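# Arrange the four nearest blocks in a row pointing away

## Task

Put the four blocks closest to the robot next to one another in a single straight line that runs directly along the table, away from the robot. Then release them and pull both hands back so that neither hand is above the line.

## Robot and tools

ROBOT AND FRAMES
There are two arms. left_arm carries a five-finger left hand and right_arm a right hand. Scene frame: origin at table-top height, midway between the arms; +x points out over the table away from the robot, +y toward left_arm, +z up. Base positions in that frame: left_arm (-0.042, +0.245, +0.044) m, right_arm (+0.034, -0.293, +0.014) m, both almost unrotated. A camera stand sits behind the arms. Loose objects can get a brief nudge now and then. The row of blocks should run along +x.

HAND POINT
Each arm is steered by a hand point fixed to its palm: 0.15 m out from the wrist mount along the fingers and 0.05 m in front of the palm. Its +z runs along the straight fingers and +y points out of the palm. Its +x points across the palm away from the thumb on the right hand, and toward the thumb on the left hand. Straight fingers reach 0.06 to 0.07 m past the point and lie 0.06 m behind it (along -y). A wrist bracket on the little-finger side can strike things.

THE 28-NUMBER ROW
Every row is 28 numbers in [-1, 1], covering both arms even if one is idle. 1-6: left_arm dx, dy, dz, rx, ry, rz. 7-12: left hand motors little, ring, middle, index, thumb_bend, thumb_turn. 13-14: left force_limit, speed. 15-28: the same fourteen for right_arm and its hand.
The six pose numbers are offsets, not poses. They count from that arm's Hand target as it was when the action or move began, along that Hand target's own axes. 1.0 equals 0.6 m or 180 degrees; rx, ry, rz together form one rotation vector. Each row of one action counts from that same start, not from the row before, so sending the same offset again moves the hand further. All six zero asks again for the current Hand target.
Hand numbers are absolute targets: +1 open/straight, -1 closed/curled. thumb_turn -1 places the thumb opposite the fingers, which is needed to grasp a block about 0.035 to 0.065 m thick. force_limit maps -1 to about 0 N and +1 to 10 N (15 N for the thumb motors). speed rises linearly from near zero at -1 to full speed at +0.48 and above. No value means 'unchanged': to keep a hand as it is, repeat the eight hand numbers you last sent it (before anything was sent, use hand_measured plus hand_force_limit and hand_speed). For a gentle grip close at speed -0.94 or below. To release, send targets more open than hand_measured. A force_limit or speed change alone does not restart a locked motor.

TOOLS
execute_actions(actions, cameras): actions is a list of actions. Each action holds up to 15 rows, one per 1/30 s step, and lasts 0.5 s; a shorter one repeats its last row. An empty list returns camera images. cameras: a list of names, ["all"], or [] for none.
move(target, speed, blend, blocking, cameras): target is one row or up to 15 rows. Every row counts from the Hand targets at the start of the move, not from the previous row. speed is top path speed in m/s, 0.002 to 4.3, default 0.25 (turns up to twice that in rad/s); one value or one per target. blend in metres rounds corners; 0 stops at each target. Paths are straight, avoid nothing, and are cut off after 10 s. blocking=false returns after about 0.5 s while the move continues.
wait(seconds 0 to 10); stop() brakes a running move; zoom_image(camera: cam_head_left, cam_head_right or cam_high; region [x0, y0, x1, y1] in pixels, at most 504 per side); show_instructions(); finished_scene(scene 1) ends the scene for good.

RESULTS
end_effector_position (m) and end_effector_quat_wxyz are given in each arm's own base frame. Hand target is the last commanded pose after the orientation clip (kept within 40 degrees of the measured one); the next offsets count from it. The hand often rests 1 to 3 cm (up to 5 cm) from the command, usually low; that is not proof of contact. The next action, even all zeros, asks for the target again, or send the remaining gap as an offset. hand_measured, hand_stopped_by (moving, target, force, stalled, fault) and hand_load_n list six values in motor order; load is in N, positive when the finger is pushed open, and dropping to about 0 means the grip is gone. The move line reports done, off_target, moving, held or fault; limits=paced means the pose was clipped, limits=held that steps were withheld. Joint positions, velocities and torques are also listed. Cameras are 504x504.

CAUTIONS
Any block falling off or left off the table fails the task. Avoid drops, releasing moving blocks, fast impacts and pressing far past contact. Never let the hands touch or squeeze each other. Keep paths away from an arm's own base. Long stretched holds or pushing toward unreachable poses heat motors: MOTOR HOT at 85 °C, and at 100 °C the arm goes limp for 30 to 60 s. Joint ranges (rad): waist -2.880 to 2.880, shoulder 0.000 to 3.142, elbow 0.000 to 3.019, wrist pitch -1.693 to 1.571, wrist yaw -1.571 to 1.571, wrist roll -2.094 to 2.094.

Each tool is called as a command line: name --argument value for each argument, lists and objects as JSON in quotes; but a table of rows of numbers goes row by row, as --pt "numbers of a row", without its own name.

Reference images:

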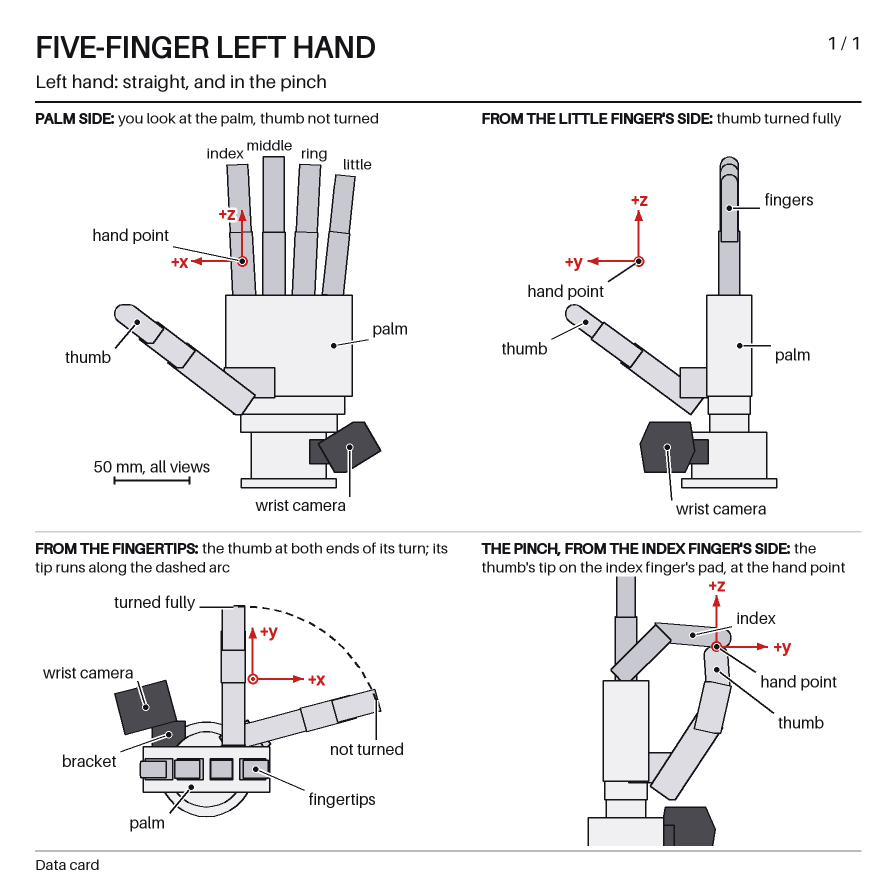

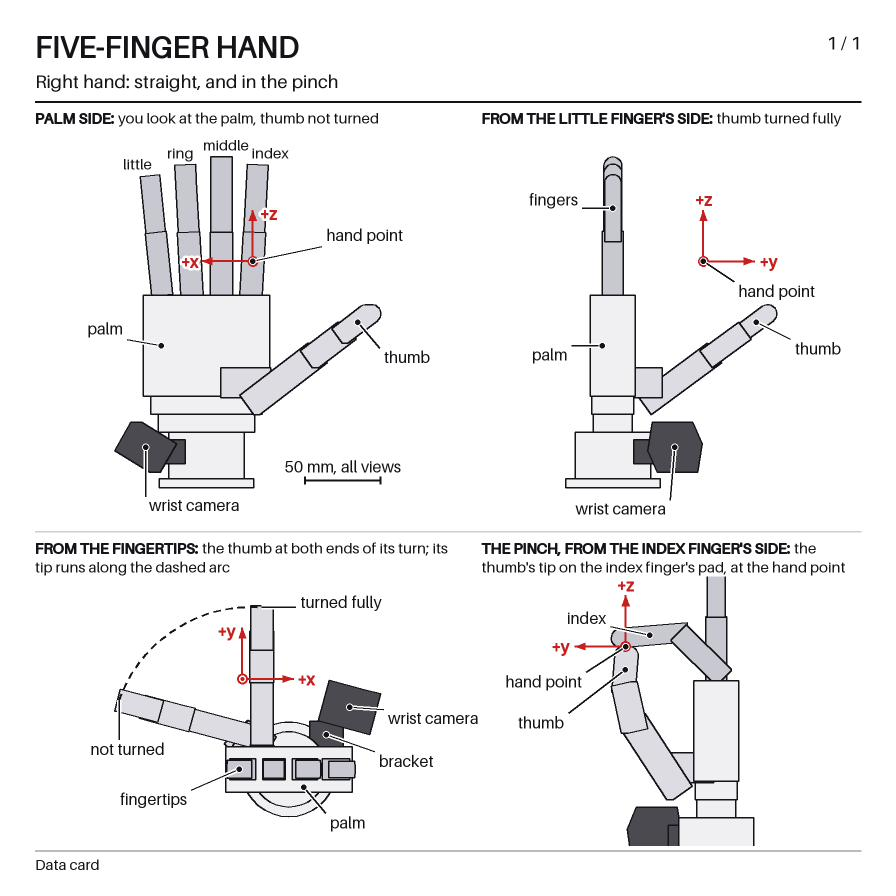

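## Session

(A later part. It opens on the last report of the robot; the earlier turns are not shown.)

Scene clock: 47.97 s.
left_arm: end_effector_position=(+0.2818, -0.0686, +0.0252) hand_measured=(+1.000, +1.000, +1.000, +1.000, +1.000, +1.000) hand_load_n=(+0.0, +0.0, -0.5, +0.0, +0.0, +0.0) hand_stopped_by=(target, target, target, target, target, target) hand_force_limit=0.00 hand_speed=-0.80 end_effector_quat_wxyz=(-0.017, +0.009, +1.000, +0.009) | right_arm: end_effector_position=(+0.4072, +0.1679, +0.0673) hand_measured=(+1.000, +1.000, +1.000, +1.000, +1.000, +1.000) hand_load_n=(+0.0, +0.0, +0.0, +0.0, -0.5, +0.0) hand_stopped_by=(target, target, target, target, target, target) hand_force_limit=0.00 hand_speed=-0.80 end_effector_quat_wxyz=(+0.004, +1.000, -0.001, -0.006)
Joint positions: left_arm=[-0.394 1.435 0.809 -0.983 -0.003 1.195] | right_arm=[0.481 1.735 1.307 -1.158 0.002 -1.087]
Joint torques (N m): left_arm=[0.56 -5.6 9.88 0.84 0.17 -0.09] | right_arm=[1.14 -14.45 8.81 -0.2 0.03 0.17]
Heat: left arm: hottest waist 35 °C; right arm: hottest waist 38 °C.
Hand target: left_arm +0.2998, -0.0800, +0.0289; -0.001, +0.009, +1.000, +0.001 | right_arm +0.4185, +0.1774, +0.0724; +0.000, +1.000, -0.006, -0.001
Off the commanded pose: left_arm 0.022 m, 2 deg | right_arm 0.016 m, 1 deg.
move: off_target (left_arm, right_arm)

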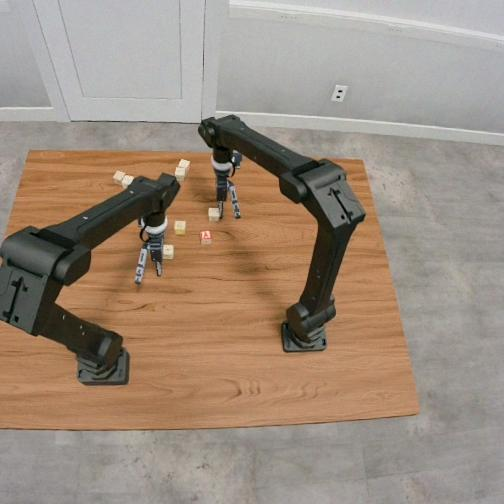

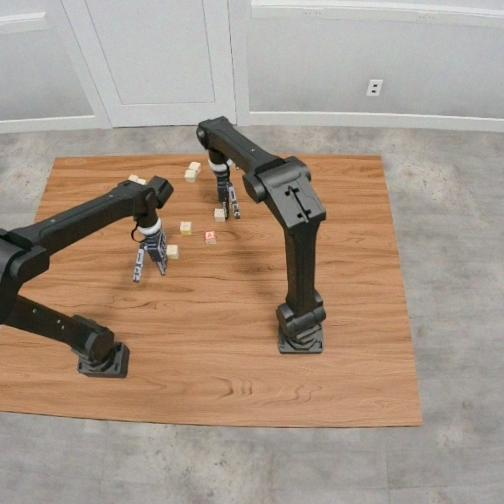

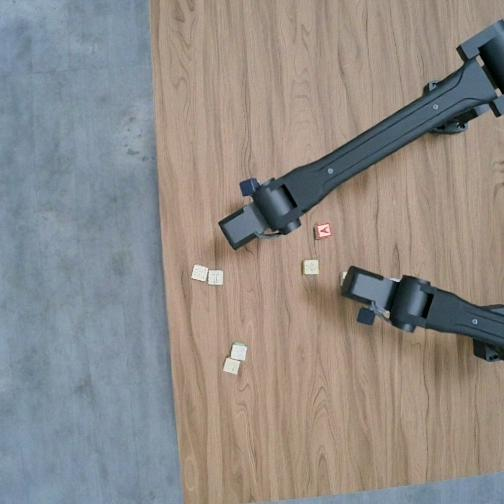

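move --pt "0 0 0 0 0 0 1 1 1 1 1 1 0 -0.8 0 -0.026 -0.005 0 0 0 1 1 1 1 1 1 0 -0.8" --pt "0 0 0 0 0 0 1 1 1 1 1 1 0 -0.8 0 0.04 -0.02 0 0 0 1 1 1 1 1 1 0 -0.8" --pt "0 0 0 0 0 0 1 1 1 1 1 1 0 -0.8 0 0.2 -0.12 0 0 0 1 1 1 1 1 1 0 -0.8" --speed '[0.1,0.1,0.25]' --blend '[0,0.01,0]' --cameras '["all"]'

zoom_image --camera "cam_head_left" --region '[160, 190, 260, 265]'

zoom_image --camera "cam_high" --region '[260, 180, 400, 340]'

Scene clock: 51.80 s.
left_arm: end_effector_position=(+0.2818, -0.0686, +0.0252) hand_measured=(+1.000, +1.000, +1.000, +1.000, +1.000, +1.000) hand_load_n=(+0.0, +0.0, -0.5, +0.0, -0.5, +0.0) hand_stopped_by=(target, target, target, target, target, target) hand_force_limit=0.00 hand_speed=-0.80 end_effector_quat_wxyz=(-0.017, +0.009, +1.000, +0.009) | right_arm: end_effector_position=(+0.4116, +0.0534, +0.1336) hand_measured=(+1.000, +1.000, +1.000, +1.000, +1.000, +1.000) hand_load_n=(+0.0, +0.5, -0.5, +0.0, +0.0, +0.0) hand_stopped_by=(target, target, target, target, target, target) hand_force_limit=0.00 hand_speed=-0.80 end_effector_quat_wxyz=(+0.004, +1.000, -0.017, -0.011)
Joint positions: left_arm=[-0.394 1.435 0.809 -0.983 -0.003 1.195] | right_arm=[0.25 1.592 1.308 -1.309 0.002 -1.287]
Joint torques (N m): left_arm=[0.67 -5.6 9.91 0.84 0.18 -0.09] | right_arm=[0.79 -15.68 7.54 -0.06 0.03 -0.08]
Heat: left arm: hottest waist 35 °C; right arm: hottest elbow 39 °C.
Hand target: left_arm +0.2998, -0.0800, +0.0289; -0.001, +0.009, +1.000, +0.001 | right_arm +0.4171, +0.0575, +0.1445; +0.000, +1.000, -0.006, +0.000
Off the commanded pose: left_arm 0.022 m, 2 deg | right_arm 0.013 m, 2 deg.
move: off_target (left_arm, right_arm)

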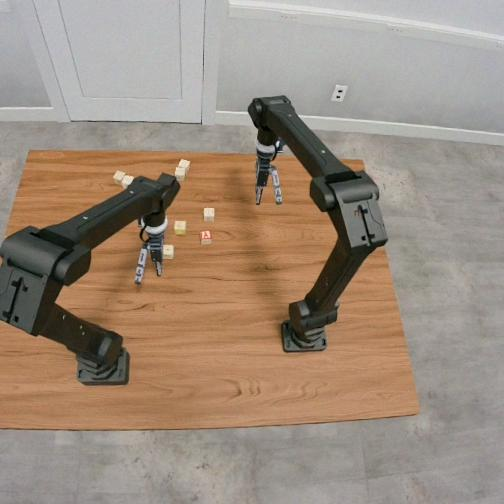

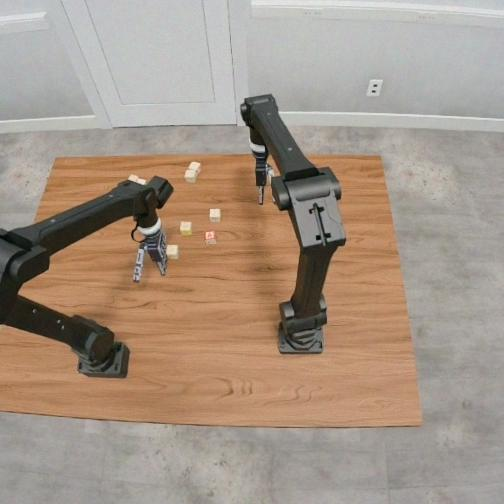

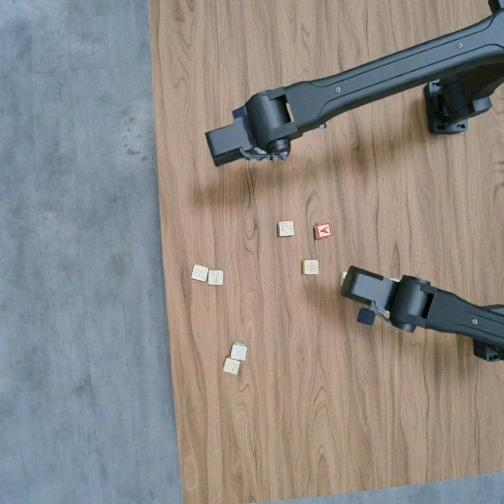

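Scaled by 5.040 from the camera's 504x504 image, which has a finer 720x720 frame.

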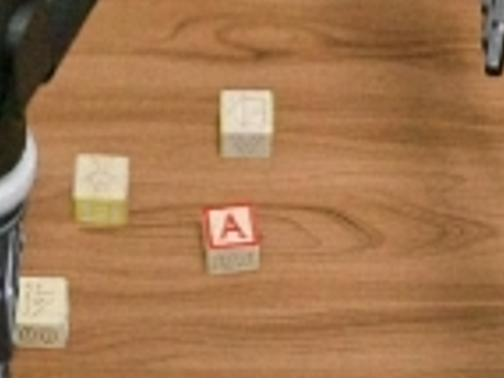

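Scaled by 3.150 from the camera's 504x504 image, which has a finer 720x720 frame.

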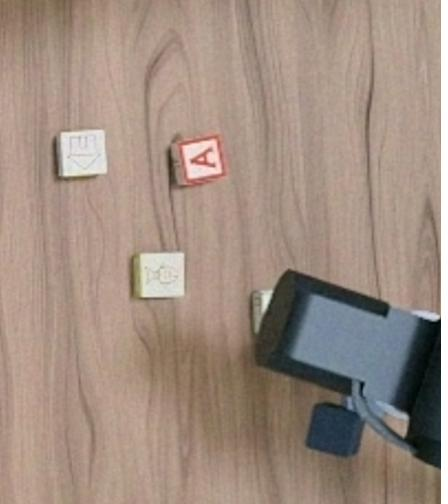

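move --target '[0,-0.19,0,0,0,0,1,1,1,1,1,1,0,-0.8, 0,0,0,0,0,0,1,1,1,1,1,1,0,-0.8]' --speed 0.12 --cameras '["all"]'

zoom_image --camera "cam_head_left" --region '[160, 190, 260, 290]'

zoom_image --camera "cam_head_right" --region '[160, 190, 260, 290]'

Scene clock: 55.10 s.
left_arm: end_effector_position=(+0.2874, -0.1819, +0.0243) hand_measured=(+1.000, +1.000, +1.000, +1.000, +1.000, +1.000) hand_load_n=(+0.0, +0.0, -0.5, +0.0, +0.0, +0.0) hand_stopped_by=(target, target, target, target, target, target) hand_force_limit=0.00 hand_speed=-0.80 end_effector_quat_wxyz=(-0.007, +0.010, +1.000, +0.007) | right_arm: end_effector_position=(+0.4117, +0.0533, +0.1336) hand_measured=(+1.000, +1.000, +1.000, +1.000, +1.000, +1.000) hand_load_n=(+0.0, +0.0, +0.0, +0.0, +0.0, +0.0) hand_stopped_by=(target, target, target, target, target, target) hand_force_limit=0.00 hand_speed=-0.80 end_effector_quat_wxyz=(+0.004, +1.000, -0.016, -0.011)
Joint positions: left_arm=[-0.654 1.573 0.966 -0.983 -0.003 0.938] | right_arm=[0.25 1.592 1.308 -1.309 0.002 -1.288]
Joint torques (N m): left_arm=[0.73 -7.71 10.04 0.06 0.18 -0.09] | right_arm=[0.62 -16.09 7.57 -0.13 0 -0.09]
Heat: left arm: hottest waist 35 °C; right arm: hottest elbow 39 °C.
Hand target: left_arm +0.2977, -0.1941, +0.0287; -0.001, +0.009, +1.000, +0.001 | right_arm +0.4171, +0.0575, +0.1445; +0.000, +1.000, -0.006, +0.000
Off the commanded pose: left_arm 0.017 m, 1 deg | right_arm 0.013 m, 2 deg.
move: off_target (left_arm, right_arm)

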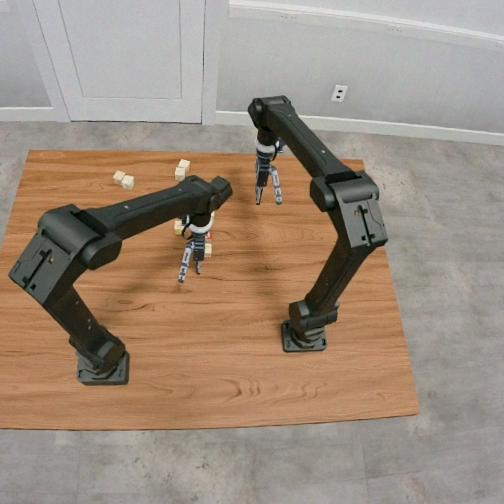

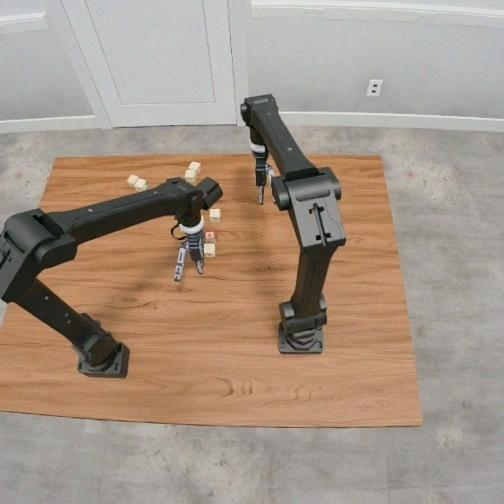

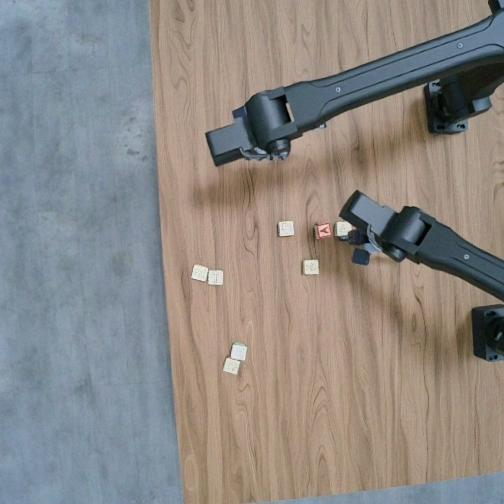

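Scaled by 5.040 from the camera's 504x504 image, which has a finer 720x720 frame.

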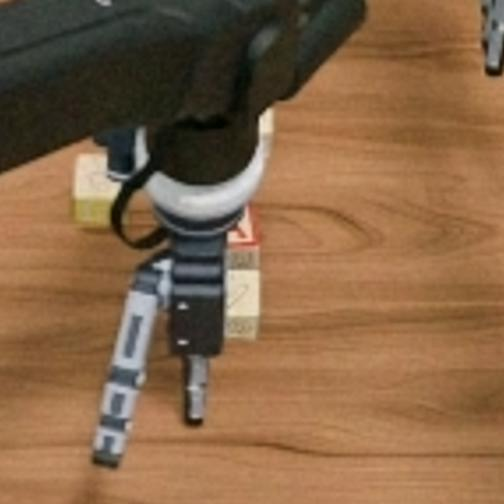

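Scaled by 5.040 from the camera's 504x504 image, which has a finer 720x720 frame.

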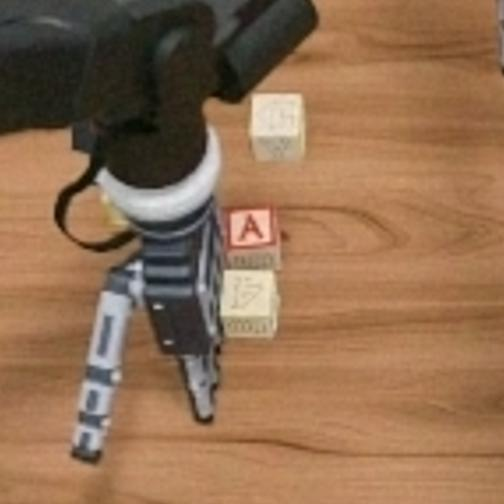

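move --pt "0 -0.015 0 0 0 0 1 1 1 1 1 1 0 -0.8 0 0 0 0 0 0 1 1 1 1 1 1 0 -0.8" --pt "0 0.08 -0.02 0 0 0 1 1 1 1 1 1 0 -0.8 0 0 0 0 0 0 1 1 1 1 1 1 0 -0.8" --pt "-0.1 0.29 -0.12 0 0 0 1 1 1 1 1 1 0 -0.8 0 0 0 0 0 0 1 1 1 1 1 1 0 -0.8" --speed '[0.08,0.15,0.25]' --blend '[0,0.02,0]' --cameras '["all"]'

zoom_image --camera "cam_head_left" --region '[120, 180, 230, 290]'

zoom_image --camera "cam_high" --region '[260, 180, 400, 340]'

Scene clock: 58.40 s.
left_arm: end_effector_position=(+0.3473, -0.0178, +0.0876) hand_measured=(+1.000, +1.000, +1.000, +1.000, +1.000, +1.000) hand_load_n=(+0.0, +0.0, +0.0, +0.0, +0.0, +0.0) hand_stopped_by=(target, target, target, target, target, target) hand_force_limit=0.00 hand_speed=-0.80 end_effector_quat_wxyz=(-0.015, +0.003, +1.000, +0.006) | right_arm: end_effector_position=(+0.4117, +0.0533, +0.1336) hand_measured=(+1.000, +1.000, +1.000, +1.000, +1.000, +1.000) hand_load_n=(+0.0, +0.0, +0.0, +0.0, +0.0, +0.0) hand_stopped_by=(target, target, target, target, target, target) hand_force_limit=0.00 hand_speed=-0.80 end_effector_quat_wxyz=(+0.004, +1.000, -0.016, -0.011)
Joint positions: left_arm=[-0.205 1.461 1.028 -1.17 -0.005 1.372] | right_arm=[0.25 1.592 1.308 -1.309 0.002 -1.288]
Joint torques (N m): left_arm=[1.08 -8.47 10.77 -0.24 0.18 0.06] | right_arm=[0.79 -15.68 7.68 -0.08 0.02 -0.08]
Heat: left arm: hottest waist 35 °C; right arm: hottest elbow 39 °C.
Hand target: left_arm +0.3611, -0.0214, +0.1010; -0.001, +0.009, +1.000, +0.001 | right_arm +0.4171, +0.0575, +0.1445; +0.000, +1.000, -0.006, +0.000
Off the commanded pose: left_arm 0.019 m, 2 deg | right_arm 0.013 m, 2 deg.
move: off_target (left_arm, right_arm)

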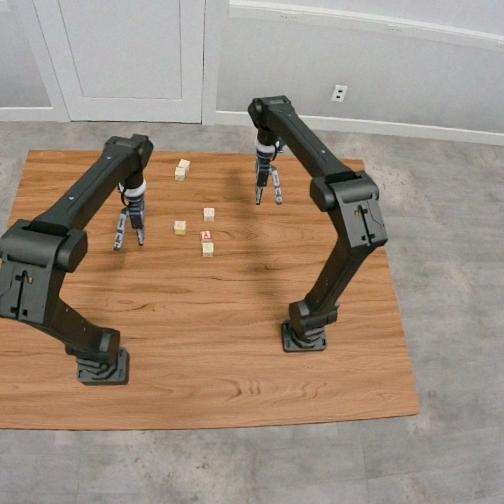

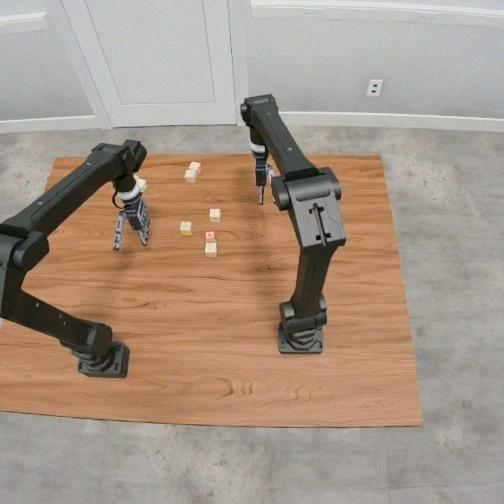

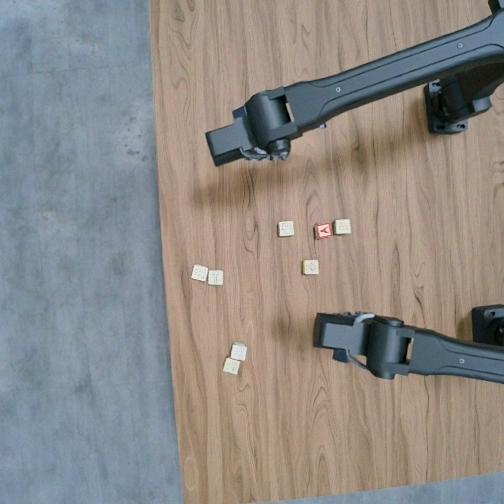

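Scaled by 4.582 from the camera's 504x504 image, which has a finer 720x720 frame.

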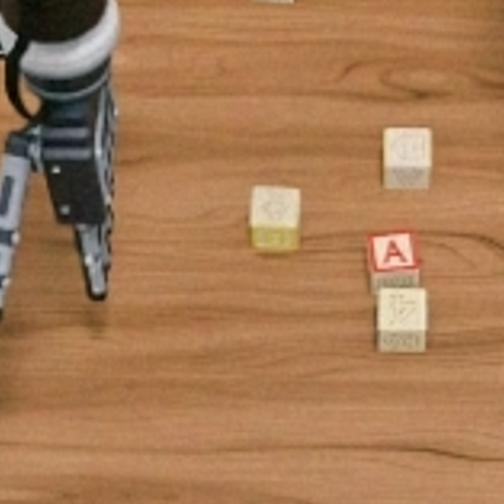

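Scaled by 3.150 from the camera's 504x504 image, which has a finer 720x720 frame.

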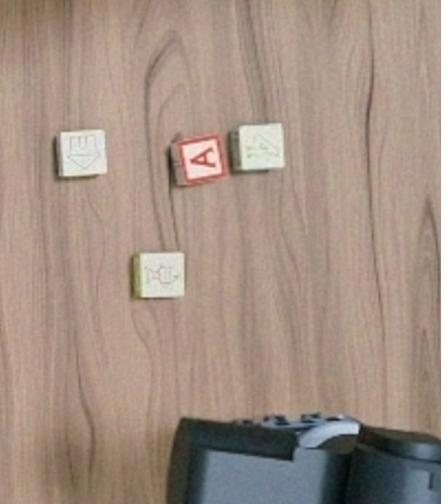

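move --target '[-0.0933,0,0.105,0,0,0,1,1,1,1,1,1,0,-0.8, 0,0,0,0,0,0,1,1,1,1,1,1,0,-0.8]' --speed 0.12 --cameras '["all"]'

zoom_image --camera "cam_head_left" --region '[120, 200, 220, 270]'

zoom_image --camera "cam_head_right" --region '[120, 200, 220, 270]'

Scene clock: 60.83 s.
left_arm: end_effector_position=(+0.3935, -0.0220, +0.0306) hand_measured=(+1.000, +1.000, +1.000, +1.000, +1.000, +1.000) hand_load_n=(+0.0, +0.0, +0.0, +0.0, +0.0, +0.0) hand_stopped_by=(target, target, target, target, target, target) hand_force_limit=0.00 hand_speed=-0.80 end_effector_quat_wxyz=(-0.023, +0.010, +1.000, +0.007) | right_arm: end_effector_position=(+0.4117, +0.0533, +0.1336) hand_measured=(+1.000, +1.000, +1.000, +1.000, +1.000, +1.000) hand_load_n=(+0.0, +0.0, +0.0, +0.0, +0.0, +0.0) hand_stopped_by=(target, target, target, target, target, target) hand_force_limit=0.00 hand_speed=-0.80 end_effector_quat_wxyz=(+0.004, +1.000, -0.016, -0.011)
Joint positions: left_arm=[-0.194 1.657 1.089 -1.05 -0.004 1.396] | right_arm=[0.25 1.592 1.308 -1.309 0.002 -1.288]
Joint torques (N m): left_arm=[1.96 -9.64 10.5 0.7 0.16 0.07] | right_arm=[0.91 -15.56 7.58 -0.16 0.05 -0.09]
Heat: left arm: hottest waist 35 °C; right arm: hottest elbow 39 °C.
Hand target: left_arm +0.4169, -0.0223, +0.0378; -0.001, +0.009, +1.000, +0.001 | right_arm +0.4171, +0.0575, +0.1445; +0.000, +1.000, -0.006, +0.000
Off the commanded pose: left_arm 0.025 m, 3 deg | right_arm 0.013 m, 2 deg.
move: off_target (left_arm, right_arm)

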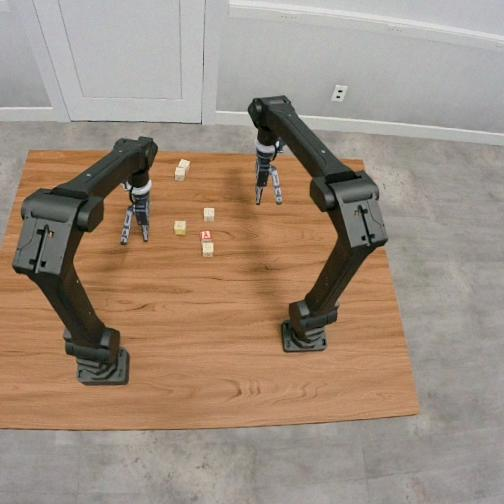

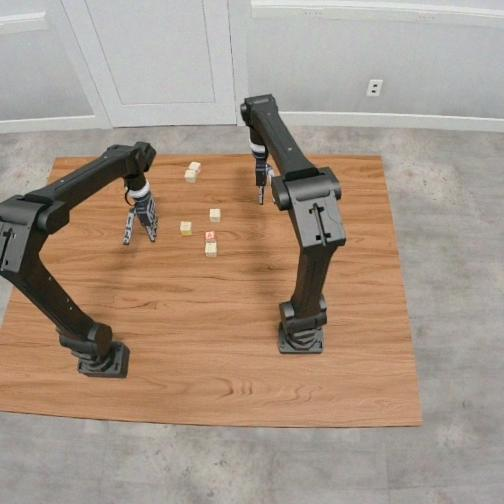

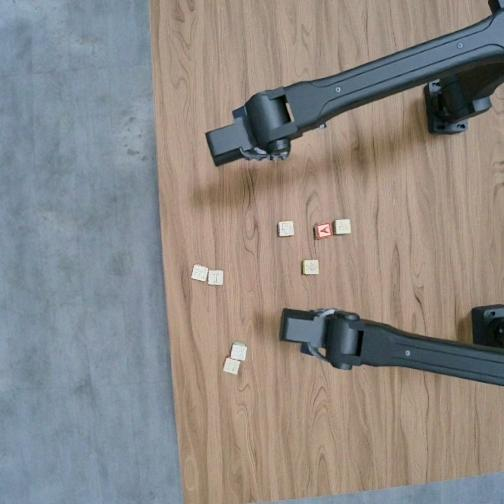

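Scaled by 5.040 from the camera's 504x504 image, which has a finer 720x720 frame.

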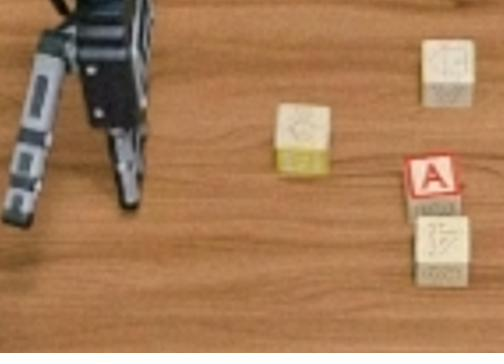

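Scaled by 5.040 from the camera's 504x504 image, which has a finer 720x720 frame.

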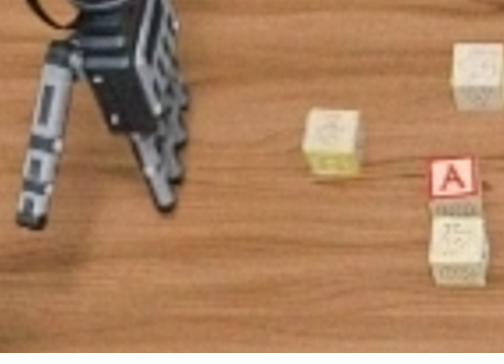

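move --pt "-0.022 0 0.006 0 0 0 1 1 1 1 1 1 0 -0.8 0 0 0 0 0 0 1 1 1 1 1 1 0 -0.8" --pt "-0.022 -0.2128 0.006 0 0 0 1 1 1 1 1 1 0 -0.8 0 0 0 0 0 0 1 1 1 1 1 1 0 -0.8" --speed 0.12 --cameras '["all"]'

zoom_image --camera "cam_head_left" --region '[160, 200, 240, 260]'

zoom_image --camera "cam_head_right" --region '[160, 200, 240, 260]'

Scene clock: 63.70 s.
left_arm: end_effector_position=(+0.4148, -0.1428, +0.0287) hand_measured=(+1.000, +1.000, +1.000, +1.000, +1.000, +1.000) hand_load_n=(+0.0, +0.0, +0.0, +0.0, +0.0, +0.0) hand_stopped_by=(target, target, target, target, target, target) hand_force_limit=0.00 hand_speed=-0.80 end_effector_quat_wxyz=(-0.007, +0.013, +1.000, +0.004) | right_arm: end_effector_position=(+0.4117, +0.0533, +0.1336) hand_measured=(+1.000, +1.000, +1.000, +1.000, +1.000, +1.000) hand_load_n=(+0.0, +0.0, +0.0, +0.0, +0.0, +0.0) hand_stopped_by=(target, target, target, target, target, target) hand_force_limit=0.00 hand_speed=-0.80 end_effector_quat_wxyz=(+0.004, +1.000, -0.016, -0.011)
Joint positions: left_arm=[-0.43 1.769 1.241 -1.059 -0.001 1.167] | right_arm=[0.25 1.592 1.308 -1.309 0.002 -1.288]
Joint torques (N m): left_arm=[1.08 -10.87 10.8 -0.21 0.07 -0.1] | right_arm=[0.62 -15.44 7.56 -0.27 0.05 -0.11]
Heat: left arm: hottest waist 35 °C; right arm: hottest elbow 39 °C.
Hand target: left_arm +0.4278, -0.1500, +0.0339; -0.001, +0.009, +1.000, +0.001 | right_arm +0.4171, +0.0575, +0.1445; +0.000, +1.000, -0.006, +0.000
Off the commanded pose: left_arm 0.016 m, 1 deg | right_arm 0.013 m, 2 deg.
move: off_target (left_arm, right_arm)

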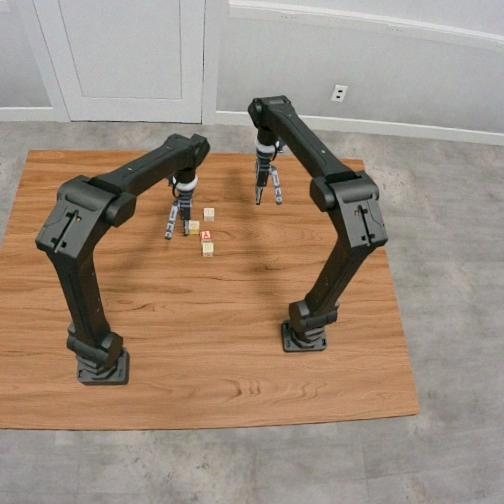

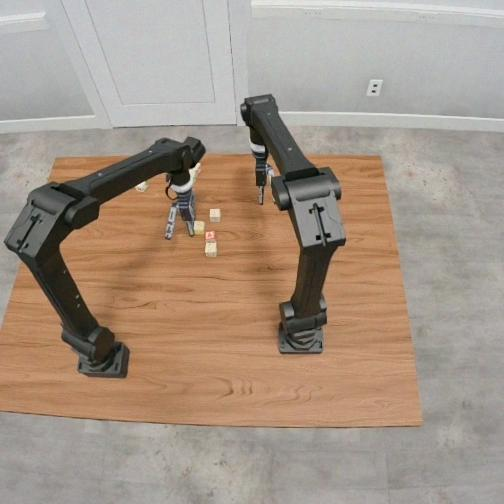

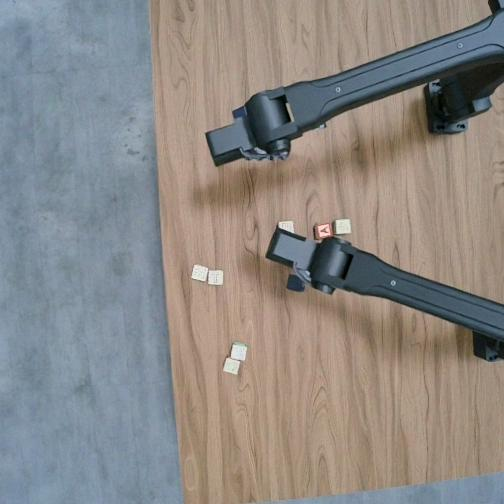

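Scaled by 6.300 from the camera's 504x504 image, which has a finer 720x720 frame.

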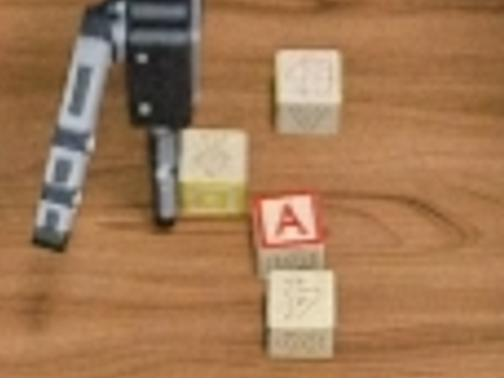

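Scaled by 6.300 from the camera's 504x504 image, which has a finer 720x720 frame.

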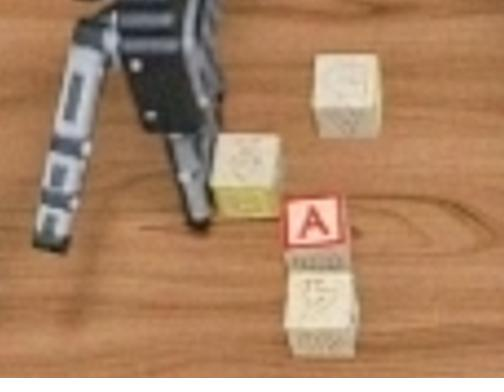

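move --pt "0.0133 0.015 0.0 0 0 0 1 1 1 1 1 1 0 -0.8 0 0 0 0 0 0 1 1 1 1 1 1 0 -0.8" --pt "0.0133 -0.08 0.003 0 0 0 1 1 1 1 1 1 0 -0.8 0 0 0 0 0 0 1 1 1 1 1 1 0 -0.8" --speed 0.1 --cameras '["all"]'

zoom_image --camera "cam_head_left" --region '[160, 200, 240, 260]'

zoom_image --camera "cam_head_right" --region '[160, 200, 240, 260]'

Scene clock: 66.00 s.
left_arm: end_effector_position=(+0.4067, -0.1890, +0.0268) hand_measured=(+1.000, +1.000, +1.000, +1.000, +1.000, +1.000) hand_load_n=(+0.0, +0.0, +0.0, +0.0, +0.0, +0.0) hand_stopped_by=(target, target, target, target, target, target) hand_force_limit=0.00 hand_speed=-0.80 end_effector_quat_wxyz=(-0.007, +0.012, +1.000, +0.004) | right_arm: end_effector_position=(+0.4117, +0.0533, +0.1336) hand_measured=(+1.000, +1.000, +1.000, +1.000, +1.000, +1.000) hand_load_n=(+0.0, +0.0, +0.0, +0.0, +0.0, +0.0) hand_stopped_by=(target, target, target, target, target, target) hand_force_limit=0.00 hand_speed=-0.80 end_effector_quat_wxyz=(+0.004, +1.000, -0.016, -0.011)
Joint positions: left_arm=[-0.52 1.804 1.285 -1.069 -0.001 1.076] | right_arm=[0.25 1.592 1.308 -1.309 0.002 -1.288]
Joint torques (N m): left_arm=[1.08 -11.34 10.88 -0.21 0.07 -0.11] | right_arm=[1.14 -15.56 7.6 -0.16 0.02 -0.08]
Heat: left arm: hottest waist 35 °C; right arm: hottest elbow 39 °C.
Hand target: left_arm +0.4188, -0.1979, +0.0319; -0.001, +0.009, +1.000, +0.001 | right_arm +0.4171, +0.0575, +0.1445; +0.000, +1.000, -0.006, +0.000
Off the commanded pose: left_arm 0.016 m, 1 deg | right_arm 0.013 m, 2 deg.
move: off_target (left_arm, right_arm)

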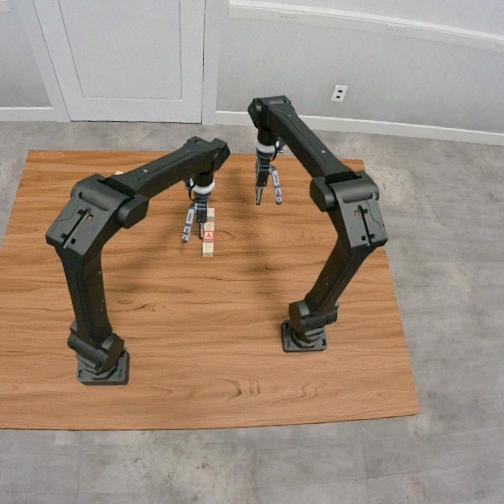

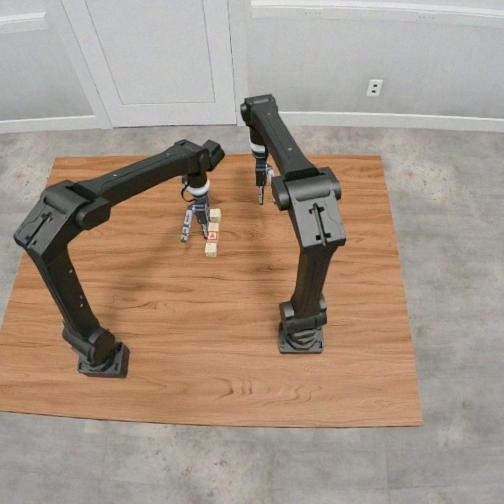

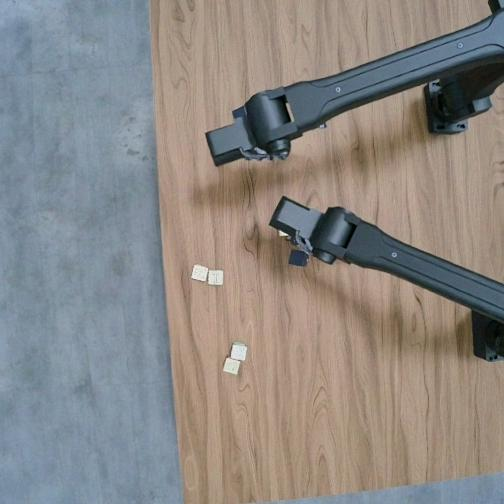

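Scaled by 6.300 from the camera's 504x504 image, which has a finer 720x720 frame.

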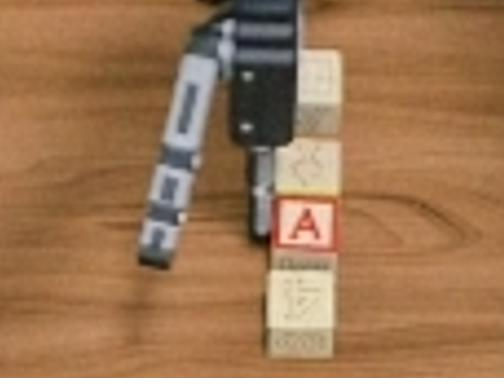

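Scaled by 6.300 from the camera's 504x504 image, which has a finer 720x720 frame.

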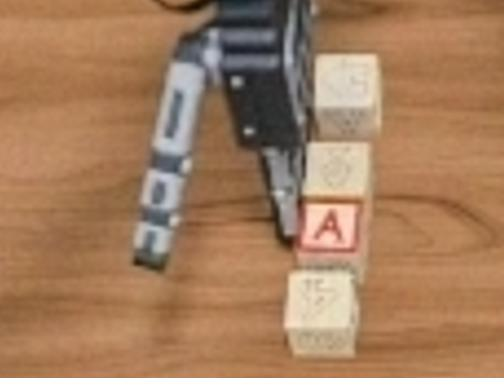

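move --pt "0 0.06 -0.01 0 0 0 1 1 1 1 1 1 0 -0.8 0 0 0 0 0 0 1 1 1 1 1 1 0 -0.8" --pt "0 0.25 -0.12 0 0 0 1 1 1 1 1 1 0 -0.8 0 0 0 0 0 0 1 1 1 1 1 1 0 -0.8" --speed '[0.1,0.25]' --blend '[0.01,0]' --cameras '["all"]'

zoom_image --camera "cam_head_left" --region '[170, 200, 250, 270]'

zoom_image --camera "cam_head_right" --region '[170, 200, 250, 270]'

zoom_image --camera "cam_high" --region '[270, 180, 370, 280]'

Scene clock: 68.13 s.
left_arm: end_effector_position=(+0.4243, -0.0464, +0.1046) hand_measured=(+1.000, +1.000, +1.000, +1.000, +1.000, +1.000) hand_load_n=(+0.0, +0.0, +0.0, +0.0, +0.0, +0.0) hand_stopped_by=(target, target, target, target, target, target) hand_force_limit=0.00 hand_speed=-0.80 end_effector_quat_wxyz=(+0.006, +0.001, +1.000, -0.001) | right_arm: end_effector_position=(+0.4117, +0.0533, +0.1336) hand_measured=(+1.000, +1.000, +1.000, +1.000, +1.000, +1.000) hand_load_n=(+0.0, +0.0, +0.0, +0.0, +0.0, +0.0) hand_stopped_by=(target, target, target, target, target, target) hand_force_limit=0.00 hand_speed=-0.80 end_effector_quat_wxyz=(+0.004, +1.000, -0.016, -0.011)
Joint positions: left_arm=[-0.23 1.614 1.259 -1.205 -0.001 1.343] | right_arm=[0.25 1.592 1.308 -1.309 0.002 -1.288]
Joint torques (N m): left_arm=[0.79 -10.46 8.14 -0.13 0.05 0.07] | right_arm=[0.67 -15.38 7.51 -0.1 0.06 -0.07]
Heat: left arm: hottest waist 35 °C; right arm: hottest elbow 40 °C.
Hand target: left_arm +0.4218, -0.0480, +0.1043; -0.001, +0.009, +1.000, +0.001 | right_arm +0.4171, +0.0575, +0.1445; +0.000, +1.000, -0.006, +0.000
Off the commanded pose: left_arm 0.003 m, 1 deg | right_arm 0.013 m, 2 deg.
move: off_target (right_arm)

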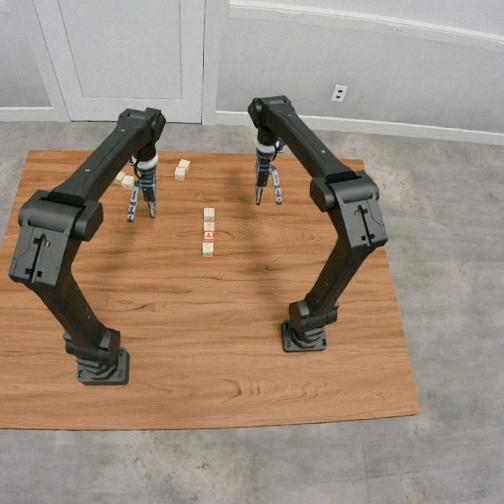

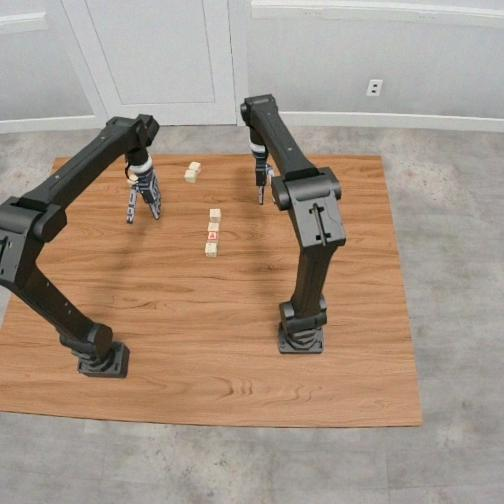

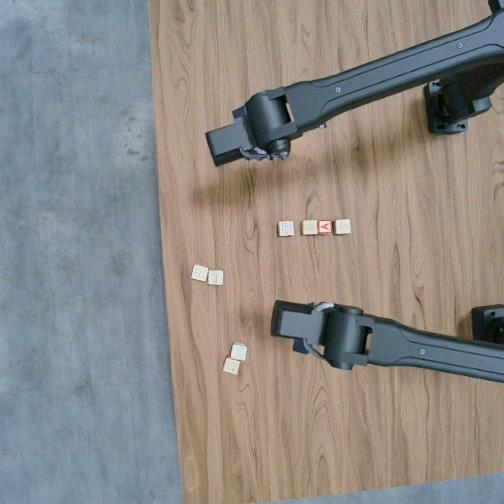

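Scaled by 6.300 from the camera's 504x504 image, which has a finer 720x720 frame.

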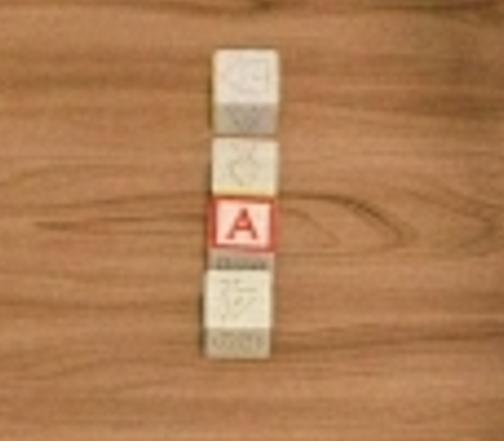

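Scaled by 6.300 from the camera's 504x504 image, which has a finer 720x720 frame.

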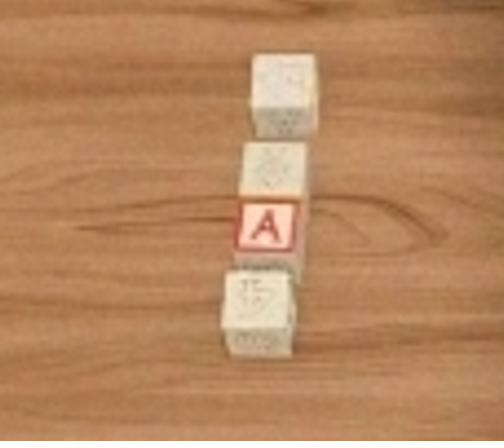

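Scaled by 5.040 from the camera's 504x504 image, which has a finer 720x720 frame.

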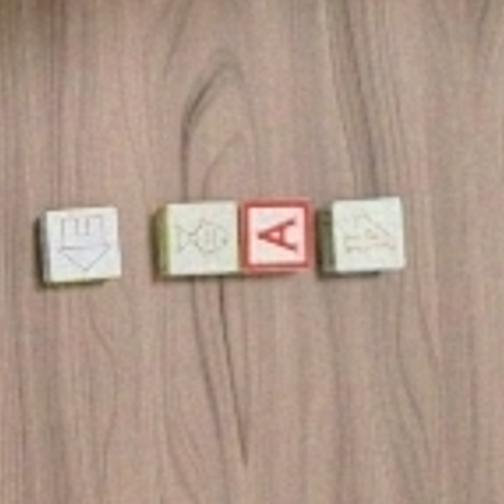

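move --target '[-0.14,-0.398,-0.0333,0,0,-0.5,1,1,1,1,1,1,0,-0.8, 0,0.2,0,0,0,0,1,1,1,1,1,1,0,-0.8]' --speed 0.35 --cameras '["all"]'

zoom_image --camera "cam_head_left" --region '[170, 180, 250, 270]'

zoom_image --camera "cam_head_right" --region '[170, 180, 250, 270]'

Scene clock: 72.40 s.
left_arm: end_effector_position=(+0.4908, -0.2789, +0.1187) hand_measured=(+1.000, +1.000, +1.000, +1.000, +1.000, +1.000) hand_load_n=(+0.0, +0.0, +0.0, +0.0, +0.0, +0.0) hand_stopped_by=(target, target, target, target, target, target) hand_force_limit=0.00 hand_speed=-0.80 end_effector_quat_wxyz=(+0.004, +0.700, -0.714, -0.008) | right_arm: end_effector_position=(+0.4149, -0.0606, +0.1308) hand_measured=(+1.000, +1.000, +1.000, +1.000, +1.000, +1.000) hand_load_n=(+0.0, +0.0, +0.0, +0.0, +0.0, +0.0) hand_stopped_by=(target, target, target, target, target, target) hand_force_limit=0.00 hand_speed=-0.80 end_effector_quat_wxyz=(+0.001, +1.000, -0.011, -0.017)
Joint positions: left_arm=[-0.423 1.977 1.804 -1.416 0.001 -0.404] | right_arm=[0 1.574 1.278 -1.309 0.002 -1.549]
Joint torques (N m): left_arm=[0.67 -14.21 12.36 -0.21 0.02 -0.11] | right_arm=[-0.32 -17.2 6.06 -0.02 0.04 -0.11]
Heat: left arm: hottest waist 35 °C; right arm: hottest elbow 39 °C.
Hand target: left_arm +0.5015, -0.2885, +0.1236; +0.000, +0.701, -0.713, -0.002 | right_arm +0.4155, -0.0626, +0.1444; +0.000, +1.000, -0.006, -0.001
Off the commanded pose: left_arm 0.015 m, 1 deg | right_arm 0.014 m, 2 deg.
move: off_target (left_arm, right_arm)

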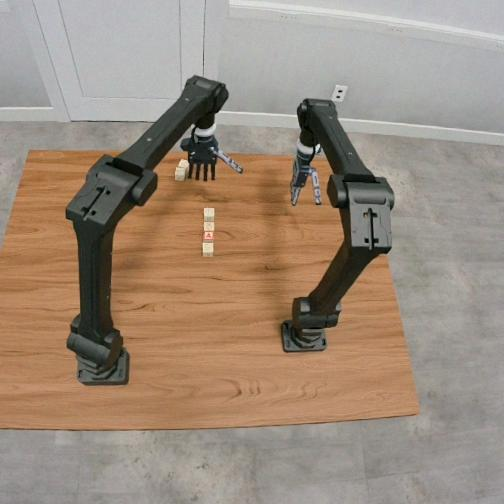

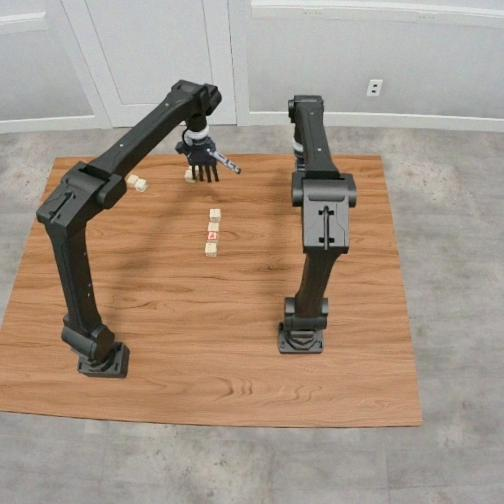

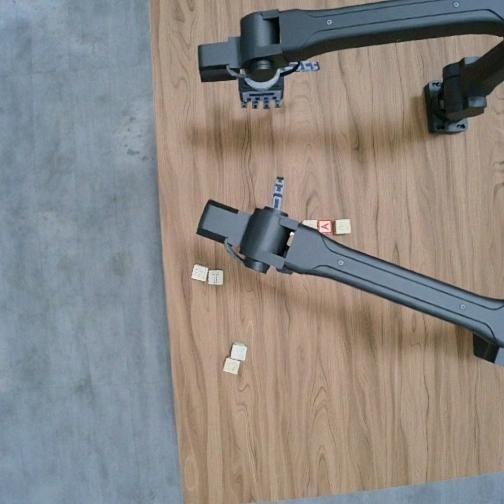

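Scaled by 5.600 from the camera's 504x504 image, which has a finer 720x720 frame.

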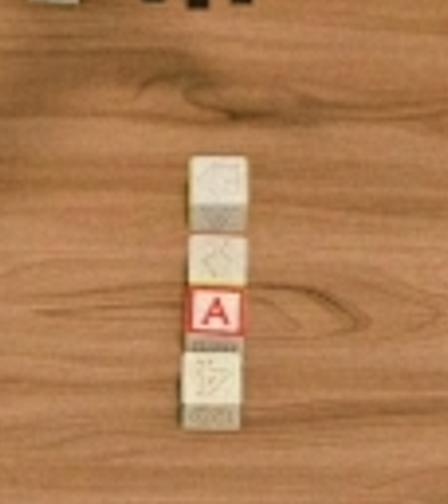

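Scaled by 5.600 from the camera's 504x504 image, which has a finer 720x720 frame.

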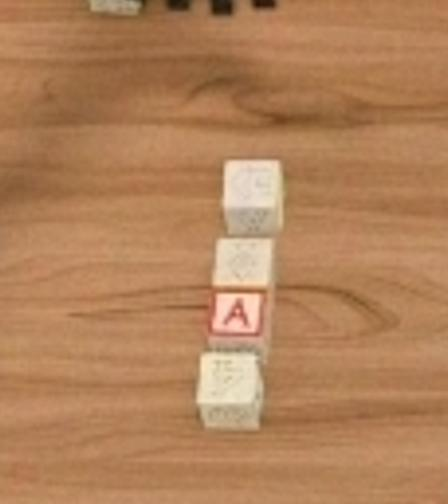

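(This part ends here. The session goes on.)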